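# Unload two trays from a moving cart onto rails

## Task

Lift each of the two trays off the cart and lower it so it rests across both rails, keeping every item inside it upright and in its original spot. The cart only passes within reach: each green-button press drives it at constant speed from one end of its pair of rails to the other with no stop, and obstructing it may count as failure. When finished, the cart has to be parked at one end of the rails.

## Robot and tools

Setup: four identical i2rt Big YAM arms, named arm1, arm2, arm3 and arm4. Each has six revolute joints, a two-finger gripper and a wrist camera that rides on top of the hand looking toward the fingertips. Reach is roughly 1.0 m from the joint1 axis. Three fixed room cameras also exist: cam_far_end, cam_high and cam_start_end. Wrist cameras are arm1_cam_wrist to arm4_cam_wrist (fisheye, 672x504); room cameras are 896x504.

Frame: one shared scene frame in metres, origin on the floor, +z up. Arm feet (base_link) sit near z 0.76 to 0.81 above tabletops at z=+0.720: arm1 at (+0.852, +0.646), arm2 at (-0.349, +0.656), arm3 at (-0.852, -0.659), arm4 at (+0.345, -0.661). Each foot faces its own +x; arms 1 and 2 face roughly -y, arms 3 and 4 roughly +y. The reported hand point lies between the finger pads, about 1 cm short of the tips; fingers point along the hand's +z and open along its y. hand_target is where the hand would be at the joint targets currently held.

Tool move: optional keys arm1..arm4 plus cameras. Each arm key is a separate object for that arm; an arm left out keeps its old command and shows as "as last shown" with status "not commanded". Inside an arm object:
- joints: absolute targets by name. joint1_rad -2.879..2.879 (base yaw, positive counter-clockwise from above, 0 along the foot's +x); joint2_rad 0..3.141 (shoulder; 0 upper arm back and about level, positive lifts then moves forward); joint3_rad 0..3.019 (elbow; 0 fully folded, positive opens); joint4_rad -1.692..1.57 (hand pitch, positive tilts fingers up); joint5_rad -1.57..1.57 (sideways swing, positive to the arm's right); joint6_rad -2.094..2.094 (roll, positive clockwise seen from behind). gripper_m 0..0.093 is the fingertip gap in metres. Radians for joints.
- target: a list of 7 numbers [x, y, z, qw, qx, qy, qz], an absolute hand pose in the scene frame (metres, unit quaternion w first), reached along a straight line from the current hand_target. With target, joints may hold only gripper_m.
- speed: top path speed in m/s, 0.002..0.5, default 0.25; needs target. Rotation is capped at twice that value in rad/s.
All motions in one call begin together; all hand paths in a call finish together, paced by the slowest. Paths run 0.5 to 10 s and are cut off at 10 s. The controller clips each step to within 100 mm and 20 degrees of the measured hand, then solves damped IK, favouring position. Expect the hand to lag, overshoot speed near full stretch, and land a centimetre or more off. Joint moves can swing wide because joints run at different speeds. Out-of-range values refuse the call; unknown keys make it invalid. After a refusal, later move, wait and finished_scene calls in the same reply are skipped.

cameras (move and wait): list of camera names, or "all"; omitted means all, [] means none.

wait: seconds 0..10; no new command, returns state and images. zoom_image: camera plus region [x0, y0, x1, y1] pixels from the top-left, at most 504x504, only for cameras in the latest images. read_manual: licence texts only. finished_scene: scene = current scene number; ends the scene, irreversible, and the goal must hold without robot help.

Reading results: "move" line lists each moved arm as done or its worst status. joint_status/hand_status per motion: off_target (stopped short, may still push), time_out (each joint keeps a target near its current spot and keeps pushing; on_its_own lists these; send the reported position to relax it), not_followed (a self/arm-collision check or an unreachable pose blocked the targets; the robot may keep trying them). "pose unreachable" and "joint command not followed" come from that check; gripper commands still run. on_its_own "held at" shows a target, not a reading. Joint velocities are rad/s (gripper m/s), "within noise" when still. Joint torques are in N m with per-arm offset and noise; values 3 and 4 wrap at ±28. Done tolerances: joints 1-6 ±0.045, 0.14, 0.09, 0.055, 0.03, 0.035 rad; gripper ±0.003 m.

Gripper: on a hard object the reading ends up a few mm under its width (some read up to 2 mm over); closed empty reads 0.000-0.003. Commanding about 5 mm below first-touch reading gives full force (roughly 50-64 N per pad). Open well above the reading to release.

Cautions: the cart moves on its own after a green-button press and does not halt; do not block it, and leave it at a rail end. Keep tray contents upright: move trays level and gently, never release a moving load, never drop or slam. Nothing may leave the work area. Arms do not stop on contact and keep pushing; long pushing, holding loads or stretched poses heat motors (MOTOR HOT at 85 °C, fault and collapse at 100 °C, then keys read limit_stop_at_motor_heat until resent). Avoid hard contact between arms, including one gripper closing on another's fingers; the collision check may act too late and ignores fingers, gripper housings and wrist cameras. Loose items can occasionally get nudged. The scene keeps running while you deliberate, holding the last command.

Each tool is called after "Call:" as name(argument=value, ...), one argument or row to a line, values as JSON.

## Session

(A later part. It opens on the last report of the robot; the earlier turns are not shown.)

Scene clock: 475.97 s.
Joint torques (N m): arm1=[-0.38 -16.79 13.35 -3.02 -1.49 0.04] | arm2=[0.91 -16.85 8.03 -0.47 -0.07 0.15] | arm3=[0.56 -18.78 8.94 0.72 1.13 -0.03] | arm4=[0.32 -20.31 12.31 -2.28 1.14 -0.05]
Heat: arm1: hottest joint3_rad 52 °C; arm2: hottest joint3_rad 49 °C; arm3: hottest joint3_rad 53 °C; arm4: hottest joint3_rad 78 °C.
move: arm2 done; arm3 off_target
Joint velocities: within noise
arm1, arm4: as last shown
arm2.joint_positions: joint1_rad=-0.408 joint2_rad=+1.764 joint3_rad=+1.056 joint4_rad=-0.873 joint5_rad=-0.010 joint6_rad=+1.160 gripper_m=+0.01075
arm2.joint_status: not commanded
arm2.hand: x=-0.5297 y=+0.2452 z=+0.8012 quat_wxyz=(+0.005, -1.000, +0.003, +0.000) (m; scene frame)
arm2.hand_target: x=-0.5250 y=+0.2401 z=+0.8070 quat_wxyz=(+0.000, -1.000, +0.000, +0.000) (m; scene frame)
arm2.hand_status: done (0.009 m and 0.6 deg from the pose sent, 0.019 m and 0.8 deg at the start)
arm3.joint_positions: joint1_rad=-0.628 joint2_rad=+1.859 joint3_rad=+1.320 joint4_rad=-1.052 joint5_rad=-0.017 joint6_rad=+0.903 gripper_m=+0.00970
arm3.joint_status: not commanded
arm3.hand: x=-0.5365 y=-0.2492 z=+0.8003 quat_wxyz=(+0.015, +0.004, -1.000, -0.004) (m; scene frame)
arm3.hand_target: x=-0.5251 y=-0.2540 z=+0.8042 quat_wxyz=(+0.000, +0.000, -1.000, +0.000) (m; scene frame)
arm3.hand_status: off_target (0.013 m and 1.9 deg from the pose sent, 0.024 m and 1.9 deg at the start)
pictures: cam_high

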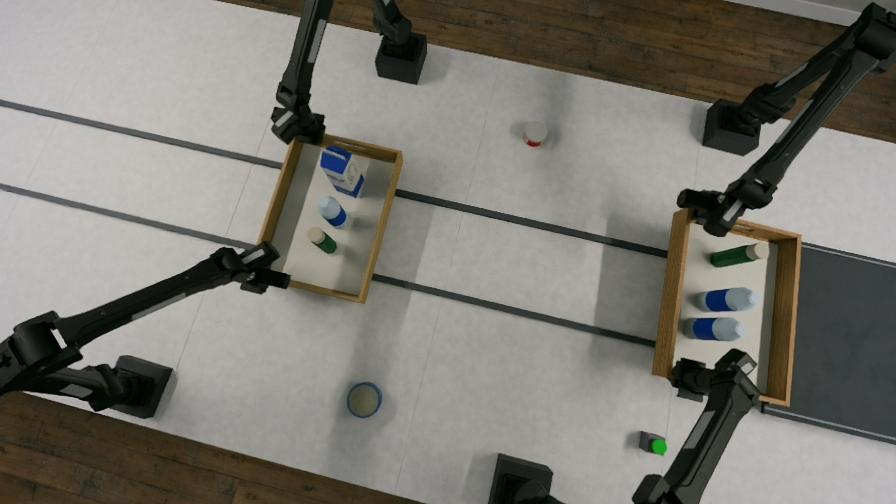

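Call:
move(
  arm2={"target":[-0.525,0.24,0.79,0,1,0,0],"speed":0.03},
  arm3={"target":[-0.525,-0.254,0.787,0,0,1,0],"speed":0.03},
  cameras=["cam_high","cam_far_end"],
)

Call:
zoom_image(
  camera="cam_high",
  region=[220, 90, 440, 310],
)

Scene clock: 485.13 s.
Joint torques (N m): arm1=[-0.62 -16.91 13.03 -3.07 -1.53 0.01] | arm2=[1.14 -16.91 7.65 -0.42 -0.05 0.17] | arm3=[0.26 -18.84 8.5 0.87 1.13 -0.06] | arm4=[0.26 -20.01 12.3 -2.24 1.15 -0.04]
Heat: arm1: hottest joint3_rad 53 °C; arm2: hottest joint3_rad 48 °C; arm3: hottest joint3_rad 51 °C; arm4: hottest joint3_rad 79 °C.
move: arm2 done; arm3 off_target
Joint velocities: within noise
arm1, arm4: as last shown
arm2.joint_positions: joint1_rad=-0.408 joint2_rad=+1.795 joint3_rad=+1.045 joint4_rad=-0.830 joint5_rad=-0.010 joint6_rad=+1.160 gripper_m=+0.01075
arm2.joint_status: not commanded
arm2.hand: x=-0.5298 y=+0.2450 z=+0.7846 quat_wxyz=(+0.005, -1.000, +0.003, +0.000) (m; scene frame)
arm2.hand_target: x=-0.5249 y=+0.2401 z=+0.7900 quat_wxyz=(+0.000, -1.000, +0.000, +0.000) (m; scene frame)
arm2.hand_status: done (0.009 m and 0.6 deg from the pose sent, 0.013 m and 0.7 deg at the start)
arm3.joint_positions: joint1_rad=-0.628 joint2_rad=+1.882 joint3_rad=+1.304 joint4_rad=-1.012 joint5_rad=-0.016 joint6_rad=+0.903 gripper_m=+0.00970
arm3.joint_status: not commanded
arm3.hand: x=-0.5363 y=-0.2490 z=+0.7836 quat_wxyz=(+0.015, +0.004, -1.000, -0.004) (m; scene frame)
arm3.hand_target: x=-0.5252 y=-0.2541 z=+0.7870 quat_wxyz=(+0.000, +0.000, -1.000, +0.000) (m; scene frame)
arm3.hand_status: off_target (0.013 m and 1.8 deg from the pose sent, 0.018 m and 1.9 deg at the start)
arm4.joint_positions: joint1_rad=-0.690 joint2_rad=+1.826 joint3_rad=+1.436 joint4_rad=-1.199 joint5_rad=-0.013 joint6_rad=+0.877 gripper_m=+0.01126
pictures: cam_far_end, cam_high

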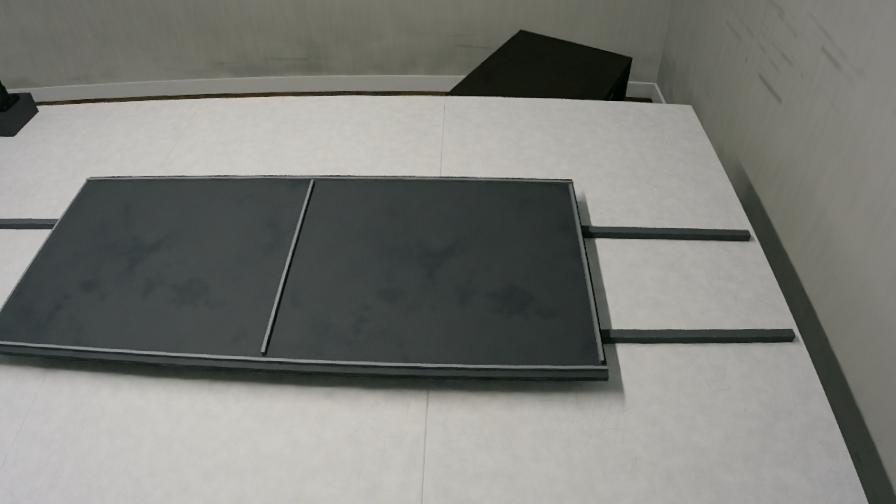

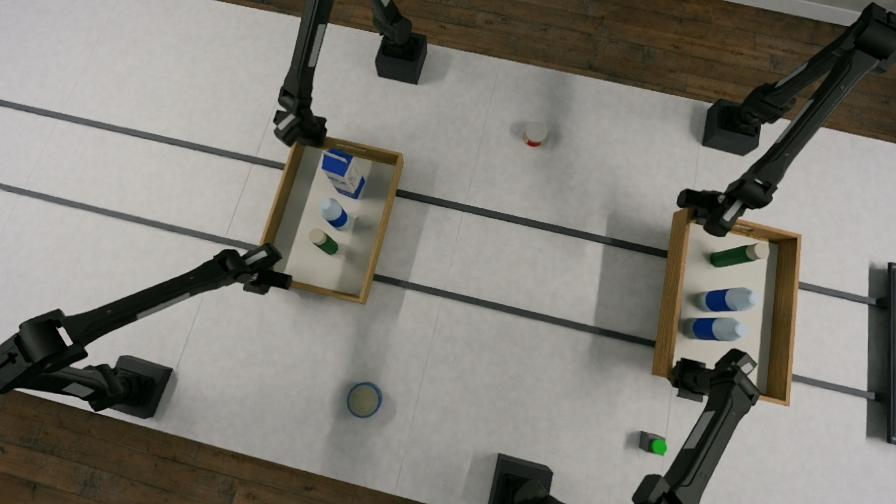

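Scaled by 2.291 from the camera's 896x504 image, which has a finer 1280x720 frame.

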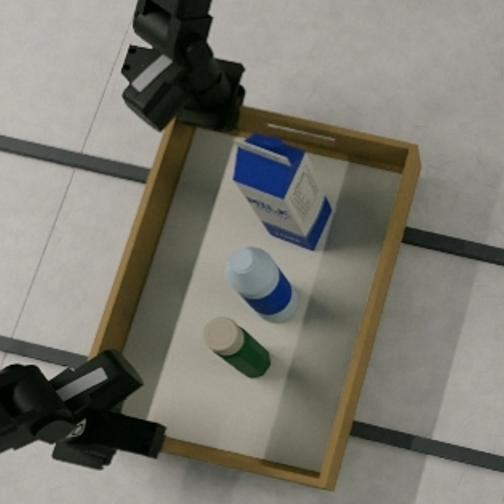

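Call:
move(
  arm1={"target":[0.70,0.217,0.825,0,1,0,0],"speed":0.06},
  arm4={"target":[0.70,-0.250,0.82,0,0,1,0],"speed":0.06},
  arm2={"target":[-0.525,0.24,0.770,0,1,0,0],"speed":0.03},
  arm3={"target":[-0.525,-0.254,0.767,0,0,1,0],"speed":0.03},
  cameras=["cam_high"],
)

Call:
zoom_image(
  camera="cam_high",
  region=[220, 90, 440, 310],
)

Scene clock: 493.20 s.
Joint torques (N m): arm1=[-0.73 -16.03 8.87 -0.54 -1.25 0.11] | arm2=[1.08 -16.15 7.25 -0.17 0.42 0.21] | arm3=[0.15 -17.32 8.24 0.99 0.31 -0.02] | arm4=[0.5 -18.61 8.42 0.01 0.87 -0.05]
Heat: arm1: hottest joint3_rad 53 °C; arm2: hottest joint3_rad 47 °C; arm3: hottest joint3_rad 50 °C; arm4: hottest joint3_rad 79 °C.
move: arm1 off_target; arm2 done; arm3 off_target; arm4 off_target
Joint velocities: within noise
arm1.joint_positions: joint1_rad=-0.294 joint2_rad=+1.718 joint3_rad=+1.078 joint4_rad=-0.935 joint5_rad=+0.046 joint6_rad=+1.223 gripper_m=+0.01174
arm1.joint_status: not commanded
arm1.hand: x=+0.6937 y=+0.2248 z=+0.8114 quat_wxyz=(+0.013, -1.000, -0.004, +0.016) (m; scene frame)
arm1.hand_target: x=+0.6999 y=+0.2172 z=+0.8249 quat_wxyz=(+0.000, -1.000, +0.000, +0.000) (m; scene frame)
arm1.hand_status: off_target (0.017 m and 2.4 deg from the pose sent, 0.052 m and 2.9 deg at the start)
arm2.joint_positions: joint1_rad=-0.408 joint2_rad=+1.822 joint3_rad=+1.033 joint4_rad=-0.787 joint5_rad=-0.024 joint6_rad=+1.158 gripper_m=+0.01075
arm2.joint_status: not commanded
arm2.hand: x=-0.5280 y=+0.2438 z=+0.7696 quat_wxyz=(+0.000, -1.000, +0.002, -0.006) (m; scene frame)
arm2.hand_target: x=-0.5249 y=+0.2401 z=+0.7700 quat_wxyz=(+0.000, -1.000, +0.000, +0.000) (m; scene frame)
arm2.hand_status: done (0.005 m and 0.7 deg from the pose sent, 0.016 m and 0.6 deg at the start)
arm3.joint_positions: joint1_rad=-0.628 joint2_rad=+1.890 joint3_rad=+1.290 joint4_rad=-0.973 joint5_rad=+0.003 joint6_rad=+0.902 gripper_m=+0.00971
arm3.joint_status: not commanded
arm3.hand: x=-0.5325 y=-0.2493 z=+0.7749 quat_wxyz=(+0.002, +0.004, -1.000, -0.004) (m; scene frame)
arm3.hand_target: x=-0.5252 y=-0.2540 z=+0.7672 quat_wxyz=(+0.000, +0.000, -1.000, +0.000) (m; scene frame)
arm3.hand_status: off_target (0.012 m and 0.7 deg from the pose sent, 0.021 m and 1.8 deg at the start)
arm4.joint_positions: joint1_rad=-0.694 joint2_rad=+1.900 joint3_rad=+1.369 joint4_rad=-1.045 joint5_rad=-0.006 joint6_rad=+0.873 gripper_m=+0.01126
arm4.joint_status: not commanded
arm4.hand: x=+0.6924 y=-0.2512 z=+0.8119 quat_wxyz=(+0.013, -0.003, -1.000, +0.000) (m; scene frame)
arm4.hand_target: x=+0.6999 y=-0.2500 z=+0.8200 quat_wxyz=(+0.000, +0.000, -1.000, +0.000) (m; scene frame)
arm4.hand_status: off_target (0.011 m and 1.5 deg from the pose sent, 0.055 m and 2.2 deg at the start)
pictures: cam_high

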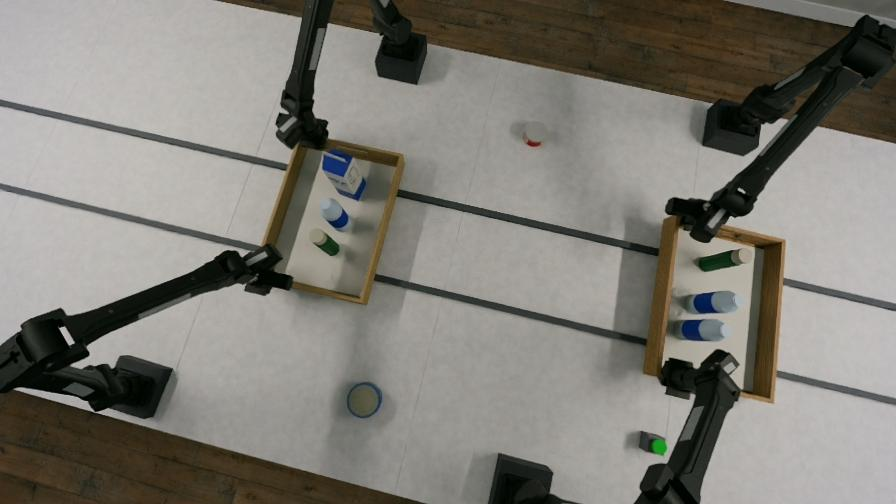

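Scaled by 2.291 from the camera's 896x504 image, which has a finer 1280x720 frame.

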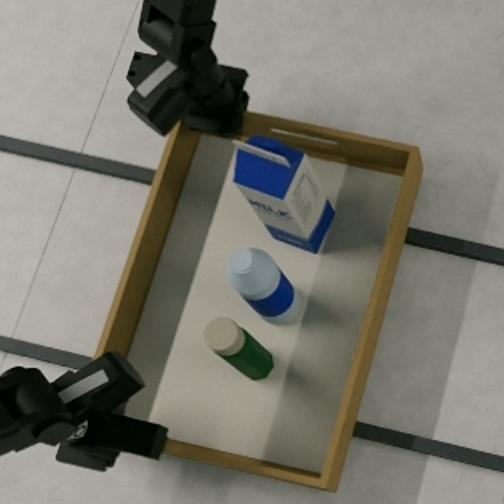

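Call:
move(
  arm1={"target":[0.70,0.217,0.793,0,1,0,0],"speed":0.04},
  arm4={"target":[0.70,-0.250,0.788,0,0,1,0],"speed":0.04},
  arm2={"target":[-0.525,0.24,0.763,0,1,0,0],"speed":0.03},
  arm3={"target":[-0.525,-0.254,0.759,0,0,1,0],"speed":0.03},
  cameras=["cam_high","arm3_cam_wrist","arm2_cam_wrist"],
)

Call:
zoom_image(
  camera="cam_high",
  region=[600, 180, 860, 440],
)

Scene clock: 500.00 s.
Joint torques (N m): arm1=[0.15 -14.51 8.34 0.2 -0.05 0.1] | arm2=[1.14 -15.62 6.91 0.21 0.49 0.21] | arm3=[-0.03 -16.32 7.75 1.47 0.21 -0.06] | arm4=[0.38 -16.38 7.61 0.42 -0.07 -0.04]
Heat: arm1: hottest joint3_rad 52 °C; arm2: hottest joint3_rad 47 °C; arm3: hottest joint3_rad 49 °C; arm4: hottest joint3_rad 77 °C.
move: arm1 done; arm2 done; arm3 off_target; arm4 off_target
Joint velocities: within noise
arm1.joint_positions: joint1_rad=-0.294 joint2_rad=+1.756 joint3_rad=+1.053 joint4_rad=-0.869 joint5_rad=+0.011 joint6_rad=+1.222 gripper_m=+0.01177
arm1.joint_status: not commanded
arm1.hand: x=+0.6997 y=+0.2233 z=+0.7875 quat_wxyz=(+0.005, -1.000, -0.005, +0.000) (m; scene frame)
arm1.hand_target: x=+0.7000 y=+0.2171 z=+0.7930 quat_wxyz=(+0.000, -1.000, +0.000, +0.000) (m; scene frame)
arm1.hand_status: done (0.008 m and 0.8 deg from the pose sent, 0.021 m and 2.4 deg at the start)
arm2.joint_positions: joint1_rad=-0.408 joint2_rad=+1.827 joint3_rad=+1.032 joint4_rad=-0.778 joint5_rad=-0.025 joint6_rad=+1.158 gripper_m=+0.01075
arm2.joint_status: not commanded
arm2.hand: x=-0.5282 y=+0.2426 z=+0.7676 quat_wxyz=(-0.002, -1.000, +0.002, -0.006) (m; scene frame)
arm2.hand_target: x=-0.5249 y=+0.2401 z=+0.7631 quat_wxyz=(+0.000, -1.000, +0.000, +0.000) (m; scene frame)
arm2.hand_status: done (0.006 m and 0.7 deg from the pose sent, 0.008 m and 0.7 deg at the start)
arm3.joint_positions: joint1_rad=-0.628 joint2_rad=+1.892 joint3_rad=+1.285 joint4_rad=-0.963 joint5_rad=+0.006 joint6_rad=+0.902 gripper_m=+0.00971
arm3.joint_status: not commanded
arm3.hand: x=-0.5321 y=-0.2495 z=+0.7727 quat_wxyz=(+0.000, +0.004, -1.000, -0.005) (m; scene frame)
arm3.hand_target: x=-0.5255 y=-0.2543 z=+0.7593 quat_wxyz=(+0.000, +0.000, -1.000, +0.000) (m; scene frame)
arm3.hand_status: off_target (0.016 m and 0.8 deg from the pose sent, 0.018 m and 0.7 deg at the start)
arm4.joint_positions: joint1_rad=-0.694 joint2_rad=+1.913 joint3_rad=+1.349 joint4_rad=-0.983 joint5_rad=+0.017 joint6_rad=+0.873 gripper_m=+0.01126
arm4.joint_status: not commanded
arm4.hand: x=+0.6985 y=-0.2500 z=+0.7989 quat_wxyz=(-0.006, -0.003, -1.000, -0.004) (m; scene frame)
arm4.hand_target: x=+0.6998 y=-0.2501 z=+0.7881 quat_wxyz=(+0.000, +0.000, -1.000, +0.000) (m; scene frame)
arm4.hand_status: off_target (0.011 m and 0.9 deg from the pose sent, 0.025 m and 1.5 deg at the start)
pictures: arm2_cam_wrist, arm3_cam_wrist, cam_high

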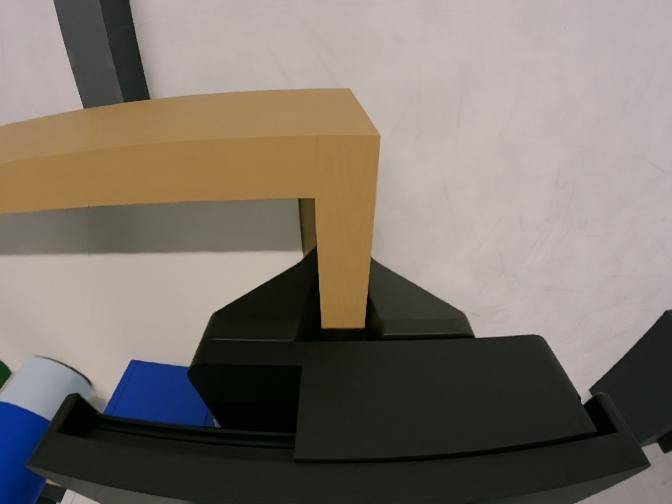

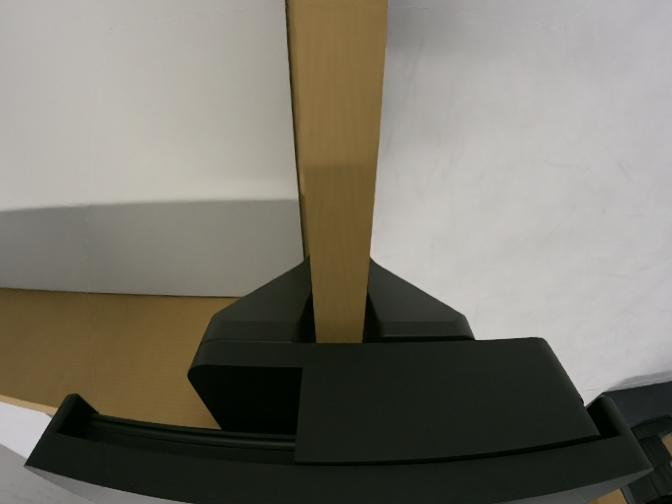

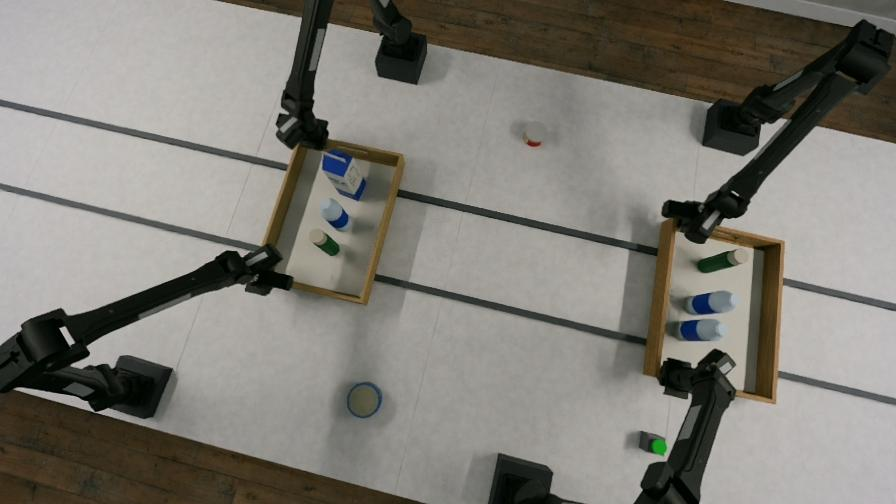

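Scaled by 1.938 from the camera's 896x504 image, which has a finer 1280x720 frame.

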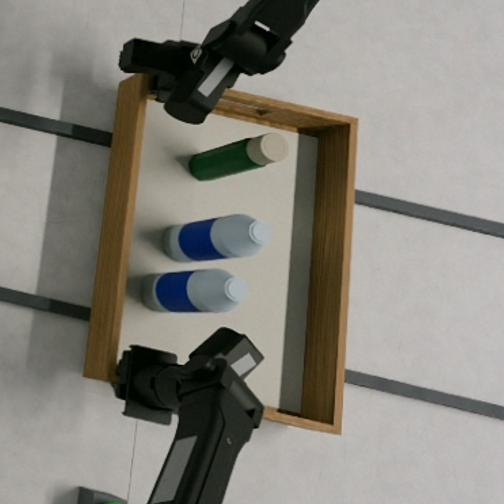

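Call:
move(
  arm1={"target":[0.70,0.219,0.786,0,1,0,0],"speed":0.04},
  arm4={"target":[0.70,-0.250,0.782,0,0,1,0],"speed":0.04},
  arm2={"joints":{"gripper_m":0.045}},
  arm3={"joints":{"gripper_m":0.045}},
  cameras=["cam_high","arm3_cam_wrist","arm2_cam_wrist"],
)

Call:
zoom_image(
  camera="cam_high",
  region=[220, 90, 440, 310],
)

Scene clock: 506.80 s.
Joint torques (N m): arm1=[-1.14 -14.56 7.66 0.1 0.2 0.07] | arm2=[1.14 -15.38 6.98 0.2 0.13 0.18] | arm3=[0.73 -16.67 7.72 1.03 0.16 -0.04] | arm4=[0.5 -16.15 7.51 0.57 -0.26 -0.04]
Heat: arm1: hottest joint3_rad 52 °C; arm2: hottest joint3_rad 46 °C; arm3: hottest joint3_rad 48 °C; arm4: hottest joint3_rad 73 °C.
move: arm1 done; arm2 done; arm3 done; arm4 off_target
Joint velocities: within noise
arm1.joint_positions: joint1_rad=-0.294 joint2_rad=+1.762 joint3_rad=+1.046 joint4_rad=-0.854 joint5_rad=+0.003 joint6_rad=+1.222 gripper_m=+0.01177
arm1.joint_status: not commanded
arm1.hand: x=+0.7013 y=+0.2236 z=+0.7830 quat_wxyz=(+0.003, -1.000, -0.005, -0.003) (m; scene frame)
arm1.hand_target: x=+0.7000 y=+0.2190 z=+0.7860 quat_wxyz=(+0.000, -1.000, +0.000, +0.000) (m; scene frame)
arm1.hand_status: done (0.006 m and 0.7 deg from the pose sent, 0.005 m and 0.8 deg at the start)
arm2.joint_positions: joint1_rad=-0.407 joint2_rad=+1.827 joint3_rad=+1.032 joint4_rad=-0.777 joint5_rad=-0.016 joint6_rad=+1.160 gripper_m=+0.04496
arm2.joint_status: all done
arm2.hand: x=-0.5295 y=+0.2430 z=+0.7676 quat_wxyz=(-0.001, -1.000, +0.003, -0.001) (m; scene frame)
arm2.hand_target: x=-0.5250 y=+0.2401 z=+0.7631 quat_wxyz=(+0.000, -1.000, +0.000, +0.000) (m; scene frame)
arm2.hand_status: not commanded
arm3.joint_positions: joint1_rad=-0.633 joint2_rad=+1.896 joint3_rad=+1.285 joint4_rad=-0.955 joint5_rad=+0.009 joint6_rad=+0.902 gripper_m=+0.04491
arm3.joint_status: all done
arm3.hand: x=-0.5288 y=-0.2501 z=+0.7707 quat_wxyz=(-0.003, +0.002, -1.000, -0.005) (m; scene frame)
arm3.hand_target: x=-0.5255 y=-0.2543 z=+0.7593 quat_wxyz=(+0.000, +0.000, -1.000, +0.000) (m; scene frame)
arm3.hand_status: not commanded
arm4.joint_positions: joint1_rad=-0.694 joint2_rad=+1.916 joint3_rad=+1.346 joint4_rad=-0.972 joint5_rad=+0.021 joint6_rad=+0.873 gripper_m=+0.01126
arm4.joint_status: not commanded
arm4.hand: x=+0.6997 y=-0.2498 z=+0.7962 quat_wxyz=(-0.009, -0.003, -1.000, -0.004) (m; scene frame)
arm4.hand_target: x=+0.6997 y=-0.2502 z=+0.7822 quat_wxyz=(+0.000, +0.000, -1.000, +0.000) (m; scene frame)
arm4.hand_status: off_target (0.014 m and 1.2 deg from the pose sent, 0.017 m and 0.9 deg at the start)
pictures: arm2_cam_wrist, arm3_cam_wrist, cam_high

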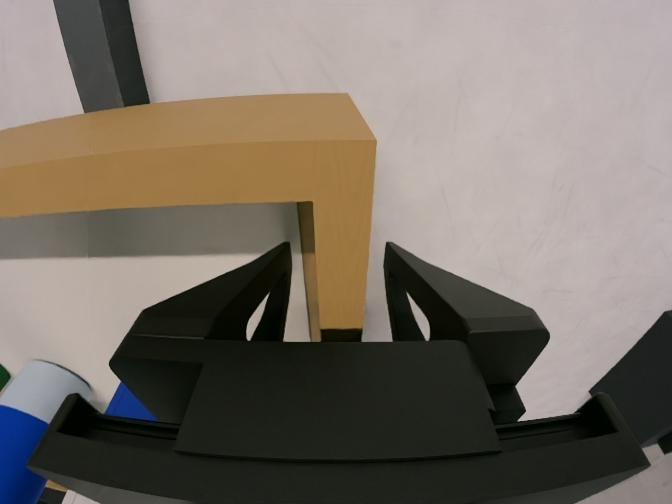

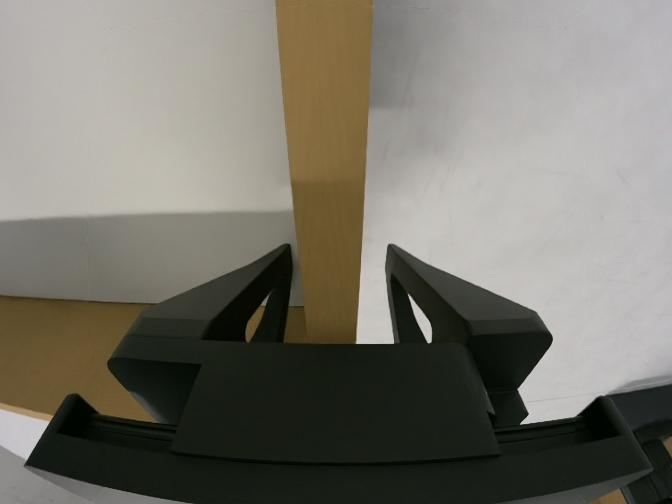

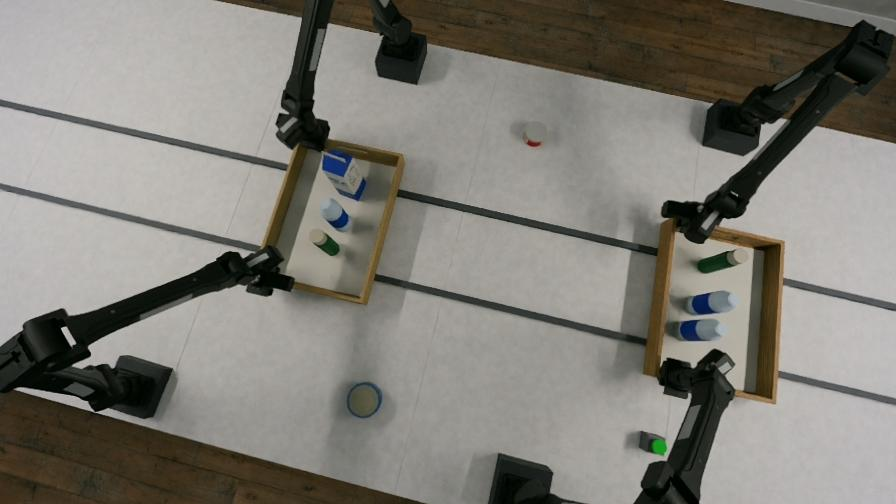

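Scaled by 2.291 from the camera's 896x504 image, which has a finer 1280x720 frame.

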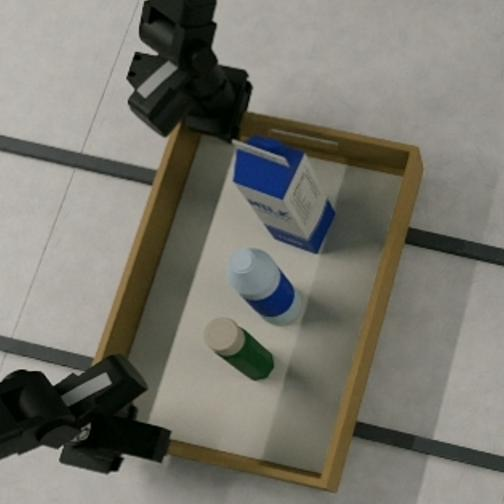

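Call:
move(
  arm1={"joints":{"gripper_m":0.045}},
  arm4={"joints":{"gripper_m":0.045}},
  arm2={"target":[-0.525,0.243,0.95,0,1,0,0],"speed":0.1},
  arm3={"target":[-0.525,-0.252,0.95,0,0,1,0],"speed":0.1},
  cameras=["arm1_cam_wrist","arm4_cam_wrist"],
)

Call:
move(
  arm1={"target":[0.70,0.223,0.96,0,1,0,0],"speed":0.1},
  arm4={"target":[0.70,-0.250,0.96,0,0,1,0],"speed":0.1},
  arm2={"target":[-0.525,0.40,1.1,0,1,0,0]},
  arm3={"target":[-0.525,-0.40,1.1,0,0,1,0]},
  cameras=["cam_high","cam_far_end"],
)

Call:
zoom_image(
  camera="cam_high",
  region=[600, 180, 860, 440],
)

Call:
zoom_image(
  camera="cam_high",
  region=[220, 90, 440, 310],
)

Scene clock: 520.90 s.
Joint torques (N m): arm1=[-1.2 -14.86 7.84 0.25 0.16 0.04] | arm2=[0.62 -15.68 12.98 -0.69 0.14 0.1] | arm3=[0.91 -18.43 13.07 0.14 0.03 -0.02] | arm4=[0.32 -16.03 7.5 0.61 0 -0.06]
Heat: arm1: hottest joint3_rad 50 °C; arm2: hottest joint3_rad 46 °C; arm3: hottest joint3_rad 47 °C; arm4: hottest joint3_rad 69 °C.
move: arm1 done; arm2 off_target; arm3 off_target; arm4 done
Joint velocities: within noise
arm1.joint_positions: joint1_rad=-0.294 joint2_rad=+1.763 joint3_rad=+1.046 joint4_rad=-0.854 joint5_rad=+0.005 joint6_rad=+1.222 gripper_m=+0.04493
arm1.joint_status: all done
arm1.hand: x=+0.7011 y=+0.2239 z=+0.7823 quat_wxyz=(+0.004, -1.000, -0.004, -0.003) (m; scene frame)
arm1.hand_target: x=+0.7000 y=+0.2191 z=+0.7860 quat_wxyz=(+0.000, -1.000, +0.000, +0.000) (m; scene frame)
arm1.hand_status: not commanded
arm2.joint_positions: joint1_rad=-0.407 joint2_rad=+1.573 joint3_rad=+1.195 joint4_rad=-1.242 joint5_rad=-0.015 joint6_rad=+1.160 gripper_m=+0.04497
arm2.joint_status: not commanded
arm2.hand: x=-0.5206 y=+0.2582 z=+0.9291 quat_wxyz=(+0.022, -1.000, +0.003, -0.010) (m; scene frame)
arm2.hand_target: x=-0.5247 y=+0.2439 z=+0.9500 quat_wxyz=(+0.000, -1.000, +0.000, +0.000) (m; scene frame)
arm2.hand_status: off_target (0.026 m and 2.8 deg from the pose sent, 0.182 m and 0.3 deg at the start)
arm3.joint_positions: joint1_rad=-0.634 joint2_rad=+1.732 joint3_rad=+1.511 joint4_rad=-1.395 joint5_rad=+0.011 joint6_rad=+0.902 gripper_m=+0.04492
arm3.joint_status: not commanded
arm3.hand: x=-0.5335 y=-0.2605 z=+0.9319 quat_wxyz=(+0.012, +0.002, -1.000, +0.015) (m; scene frame)
arm3.hand_target: x=-0.5254 y=-0.2527 z=+0.9501 quat_wxyz=(+0.000, +0.000, -1.000, +0.000) (m; scene frame)
arm3.hand_status: off_target (0.022 m and 2.2 deg from the pose sent, 0.179 m and 0.7 deg at the start)
arm4.joint_positions: joint1_rad=-0.694 joint2_rad=+1.918 joint3_rad=+1.346 joint4_rad=-0.972 joint5_rad=+0.015 joint6_rad=+0.873 gripper_m=+0.04493
arm4.joint_status: all done
arm4.hand: x=+0.6989 y=-0.2493 z=+0.7956 quat_wxyz=(-0.006, -0.003, -1.000, -0.006) (m; scene frame)
arm4.hand_target: x=+0.6998 y=-0.2503 z=+0.7823 quat_wxyz=(+0.000, +0.000, -1.000, +0.000) (m; scene frame)
arm4.hand_status: not commanded
pictures: arm1_cam_wrist, arm4_cam_wrist

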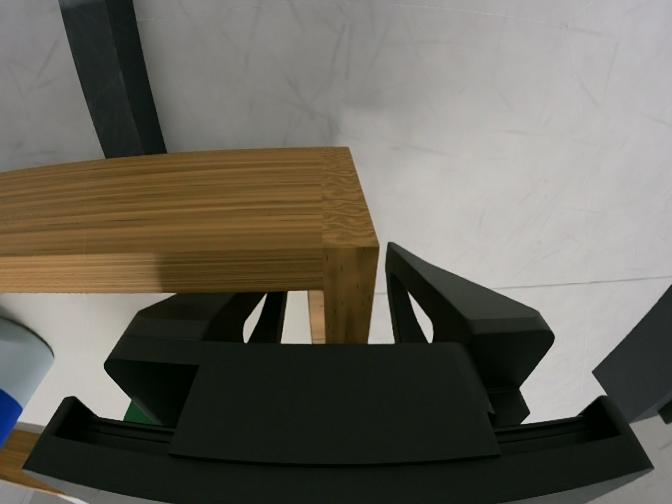

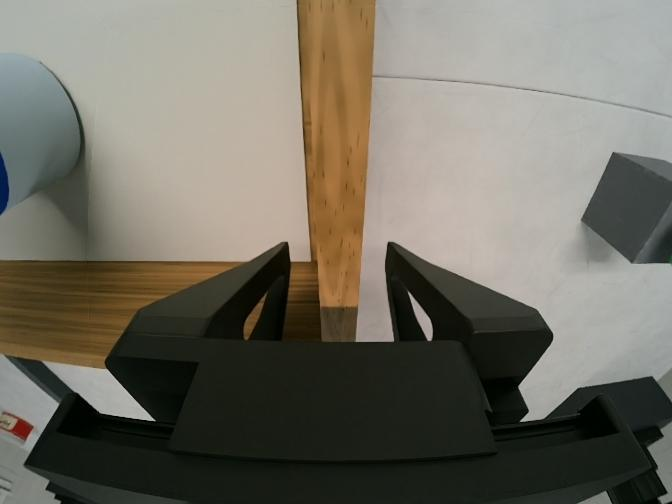

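Scene clock: 523.37 s.
Joint torques (N m): arm1=[-0.73 -14.21 12.3 -0.24 0.18 0.02] | arm2=[-0.97 -8.88 14.16 -0.68 0.07 0.02] | arm3=[0.56 -12.28 13.55 0.27 0.08 -0.08] | arm4=[0.97 -17.61 11.49 -0.36 -0.01 -0.01]
Heat: arm1: hottest joint3_rad 50 °C; arm2: hottest joint3_rad 46 °C; arm3: hottest joint3_rad 47 °C; arm4: hottest joint3_rad 69 °C.
move: arm1 off_target; arm2 off_target; arm3 off_target; arm4 off_target
Joint velocities: within noise
arm1.joint_positions: joint1_rad=-0.294 joint2_rad=+1.542 joint3_rad=+1.235 joint4_rad=-1.297 joint5_rad=+0.005 joint6_rad=+1.222 gripper_m=+0.04493
arm1.joint_status: not commanded
arm1.hand: x=+0.7042 y=+0.2360 z=+0.9401 quat_wxyz=(+0.019, -1.000, -0.004, -0.008) (m; scene frame)
arm1.hand_target: x=+0.7002 y=+0.2237 z=+0.9600 quat_wxyz=(+0.000, -1.000, +0.000, +0.000) (m; scene frame)
arm1.hand_status: off_target (0.024 m and 2.4 deg from the pose sent, 0.178 m and 0.7 deg at the start)
arm2.joint_positions: joint1_rad=-0.597 joint2_rad=+1.161 joint3_rad=+1.195 joint4_rad=-1.654 joint5_rad=-0.013 joint6_rad=+0.960 gripper_m=+0.04497
arm2.joint_status: not commanded
arm2.hand: x=-0.5166 y=+0.4051 z=+1.0795 quat_wxyz=(+0.019, -1.000, -0.002, -0.013) (m; scene frame)
arm2.hand_target: x=-0.5245 y=+0.4006 z=+1.0997 quat_wxyz=(+0.000, -1.000, +0.000, +0.000) (m; scene frame)
arm2.hand_status: off_target (0.023 m and 2.6 deg from the pose sent, 0.222 m and 2.7 deg at the start)
arm3.joint_positions: joint1_rad=-0.846 joint2_rad=+1.423 joint3_rad=+1.550 joint4_rad=-1.702 joint5_rad=+0.012 joint6_rad=+0.697 gripper_m=+0.04492
arm3.joint_status: not commanded
arm3.hand: x=-0.5326 y=-0.4024 z=+1.0835 quat_wxyz=(+0.000, -0.002, -1.000, +0.000) (m; scene frame)
arm3.hand_target: x=-0.5256 y=-0.4003 z=+1.0994 quat_wxyz=(-0.013, +0.000, -1.000, -0.011) (m; scene frame)
arm3.hand_status: off_target (0.018 m and 0.3 deg from the pose sent, 0.219 m and 2.2 deg at the start; a joint's target at an end of its range on 25 of 74 steps)
arm4.joint_positions: joint1_rad=-0.697 joint2_rad=+1.766 joint3_rad=+1.547 joint4_rad=-1.371 joint5_rad=+0.015 joint6_rad=+0.873 gripper_m=+0.04493
arm4.joint_status: not commanded
arm4.hand: x=+0.6947 y=-0.2598 z=+0.9447 quat_wxyz=(+0.009, -0.004, -1.000, +0.012) (m; scene frame)
arm4.hand_target: x=+0.6996 y=-0.2504 z=+0.9599 quat_wxyz=(+0.000, +0.000, -1.000, +0.000) (m; scene frame)
arm4.hand_status: off_target (0.019 m and 1.8 deg from the pose sent, 0.164 m and 1.0 deg at the start)
pictures: cam_far_end, cam_high

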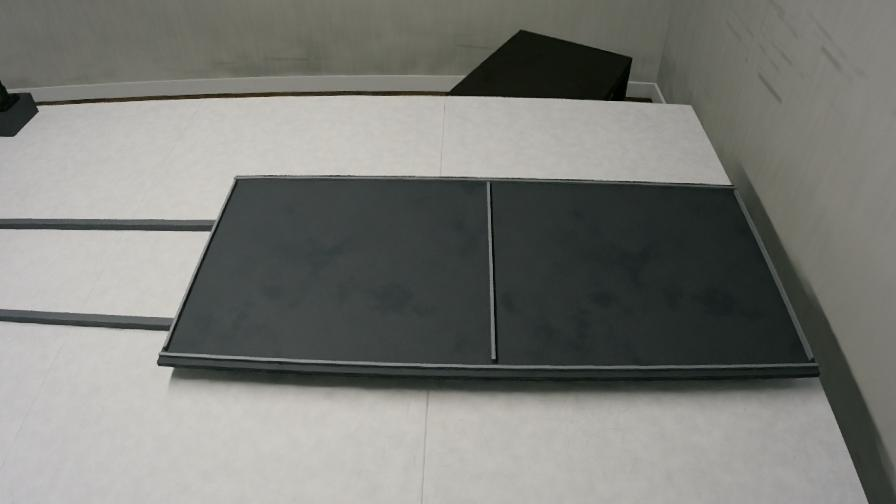

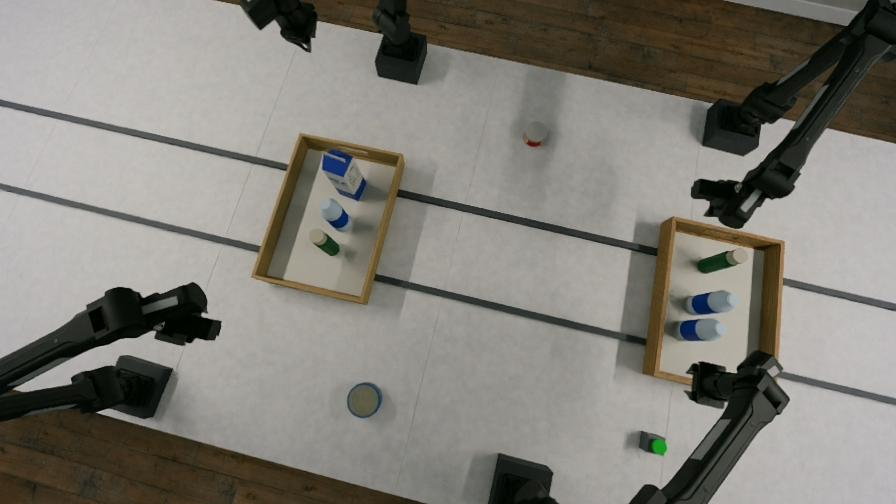

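Scaled by 1.938 from the camera's 896x504 image, which has a finer 1280x720 frame.

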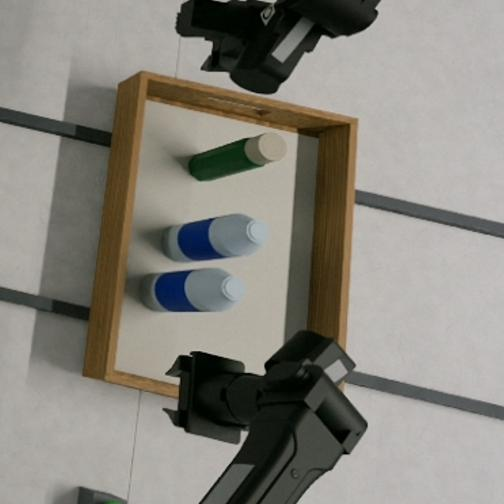

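Scaled by 2.291 from the camera's 896x504 image, which has a finer 1280x720 frame.

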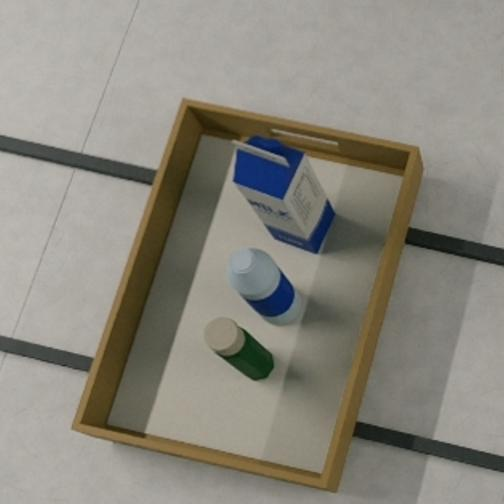

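Call:
finished_scene(
  scene=1,
)

The scene is finished: the task was done.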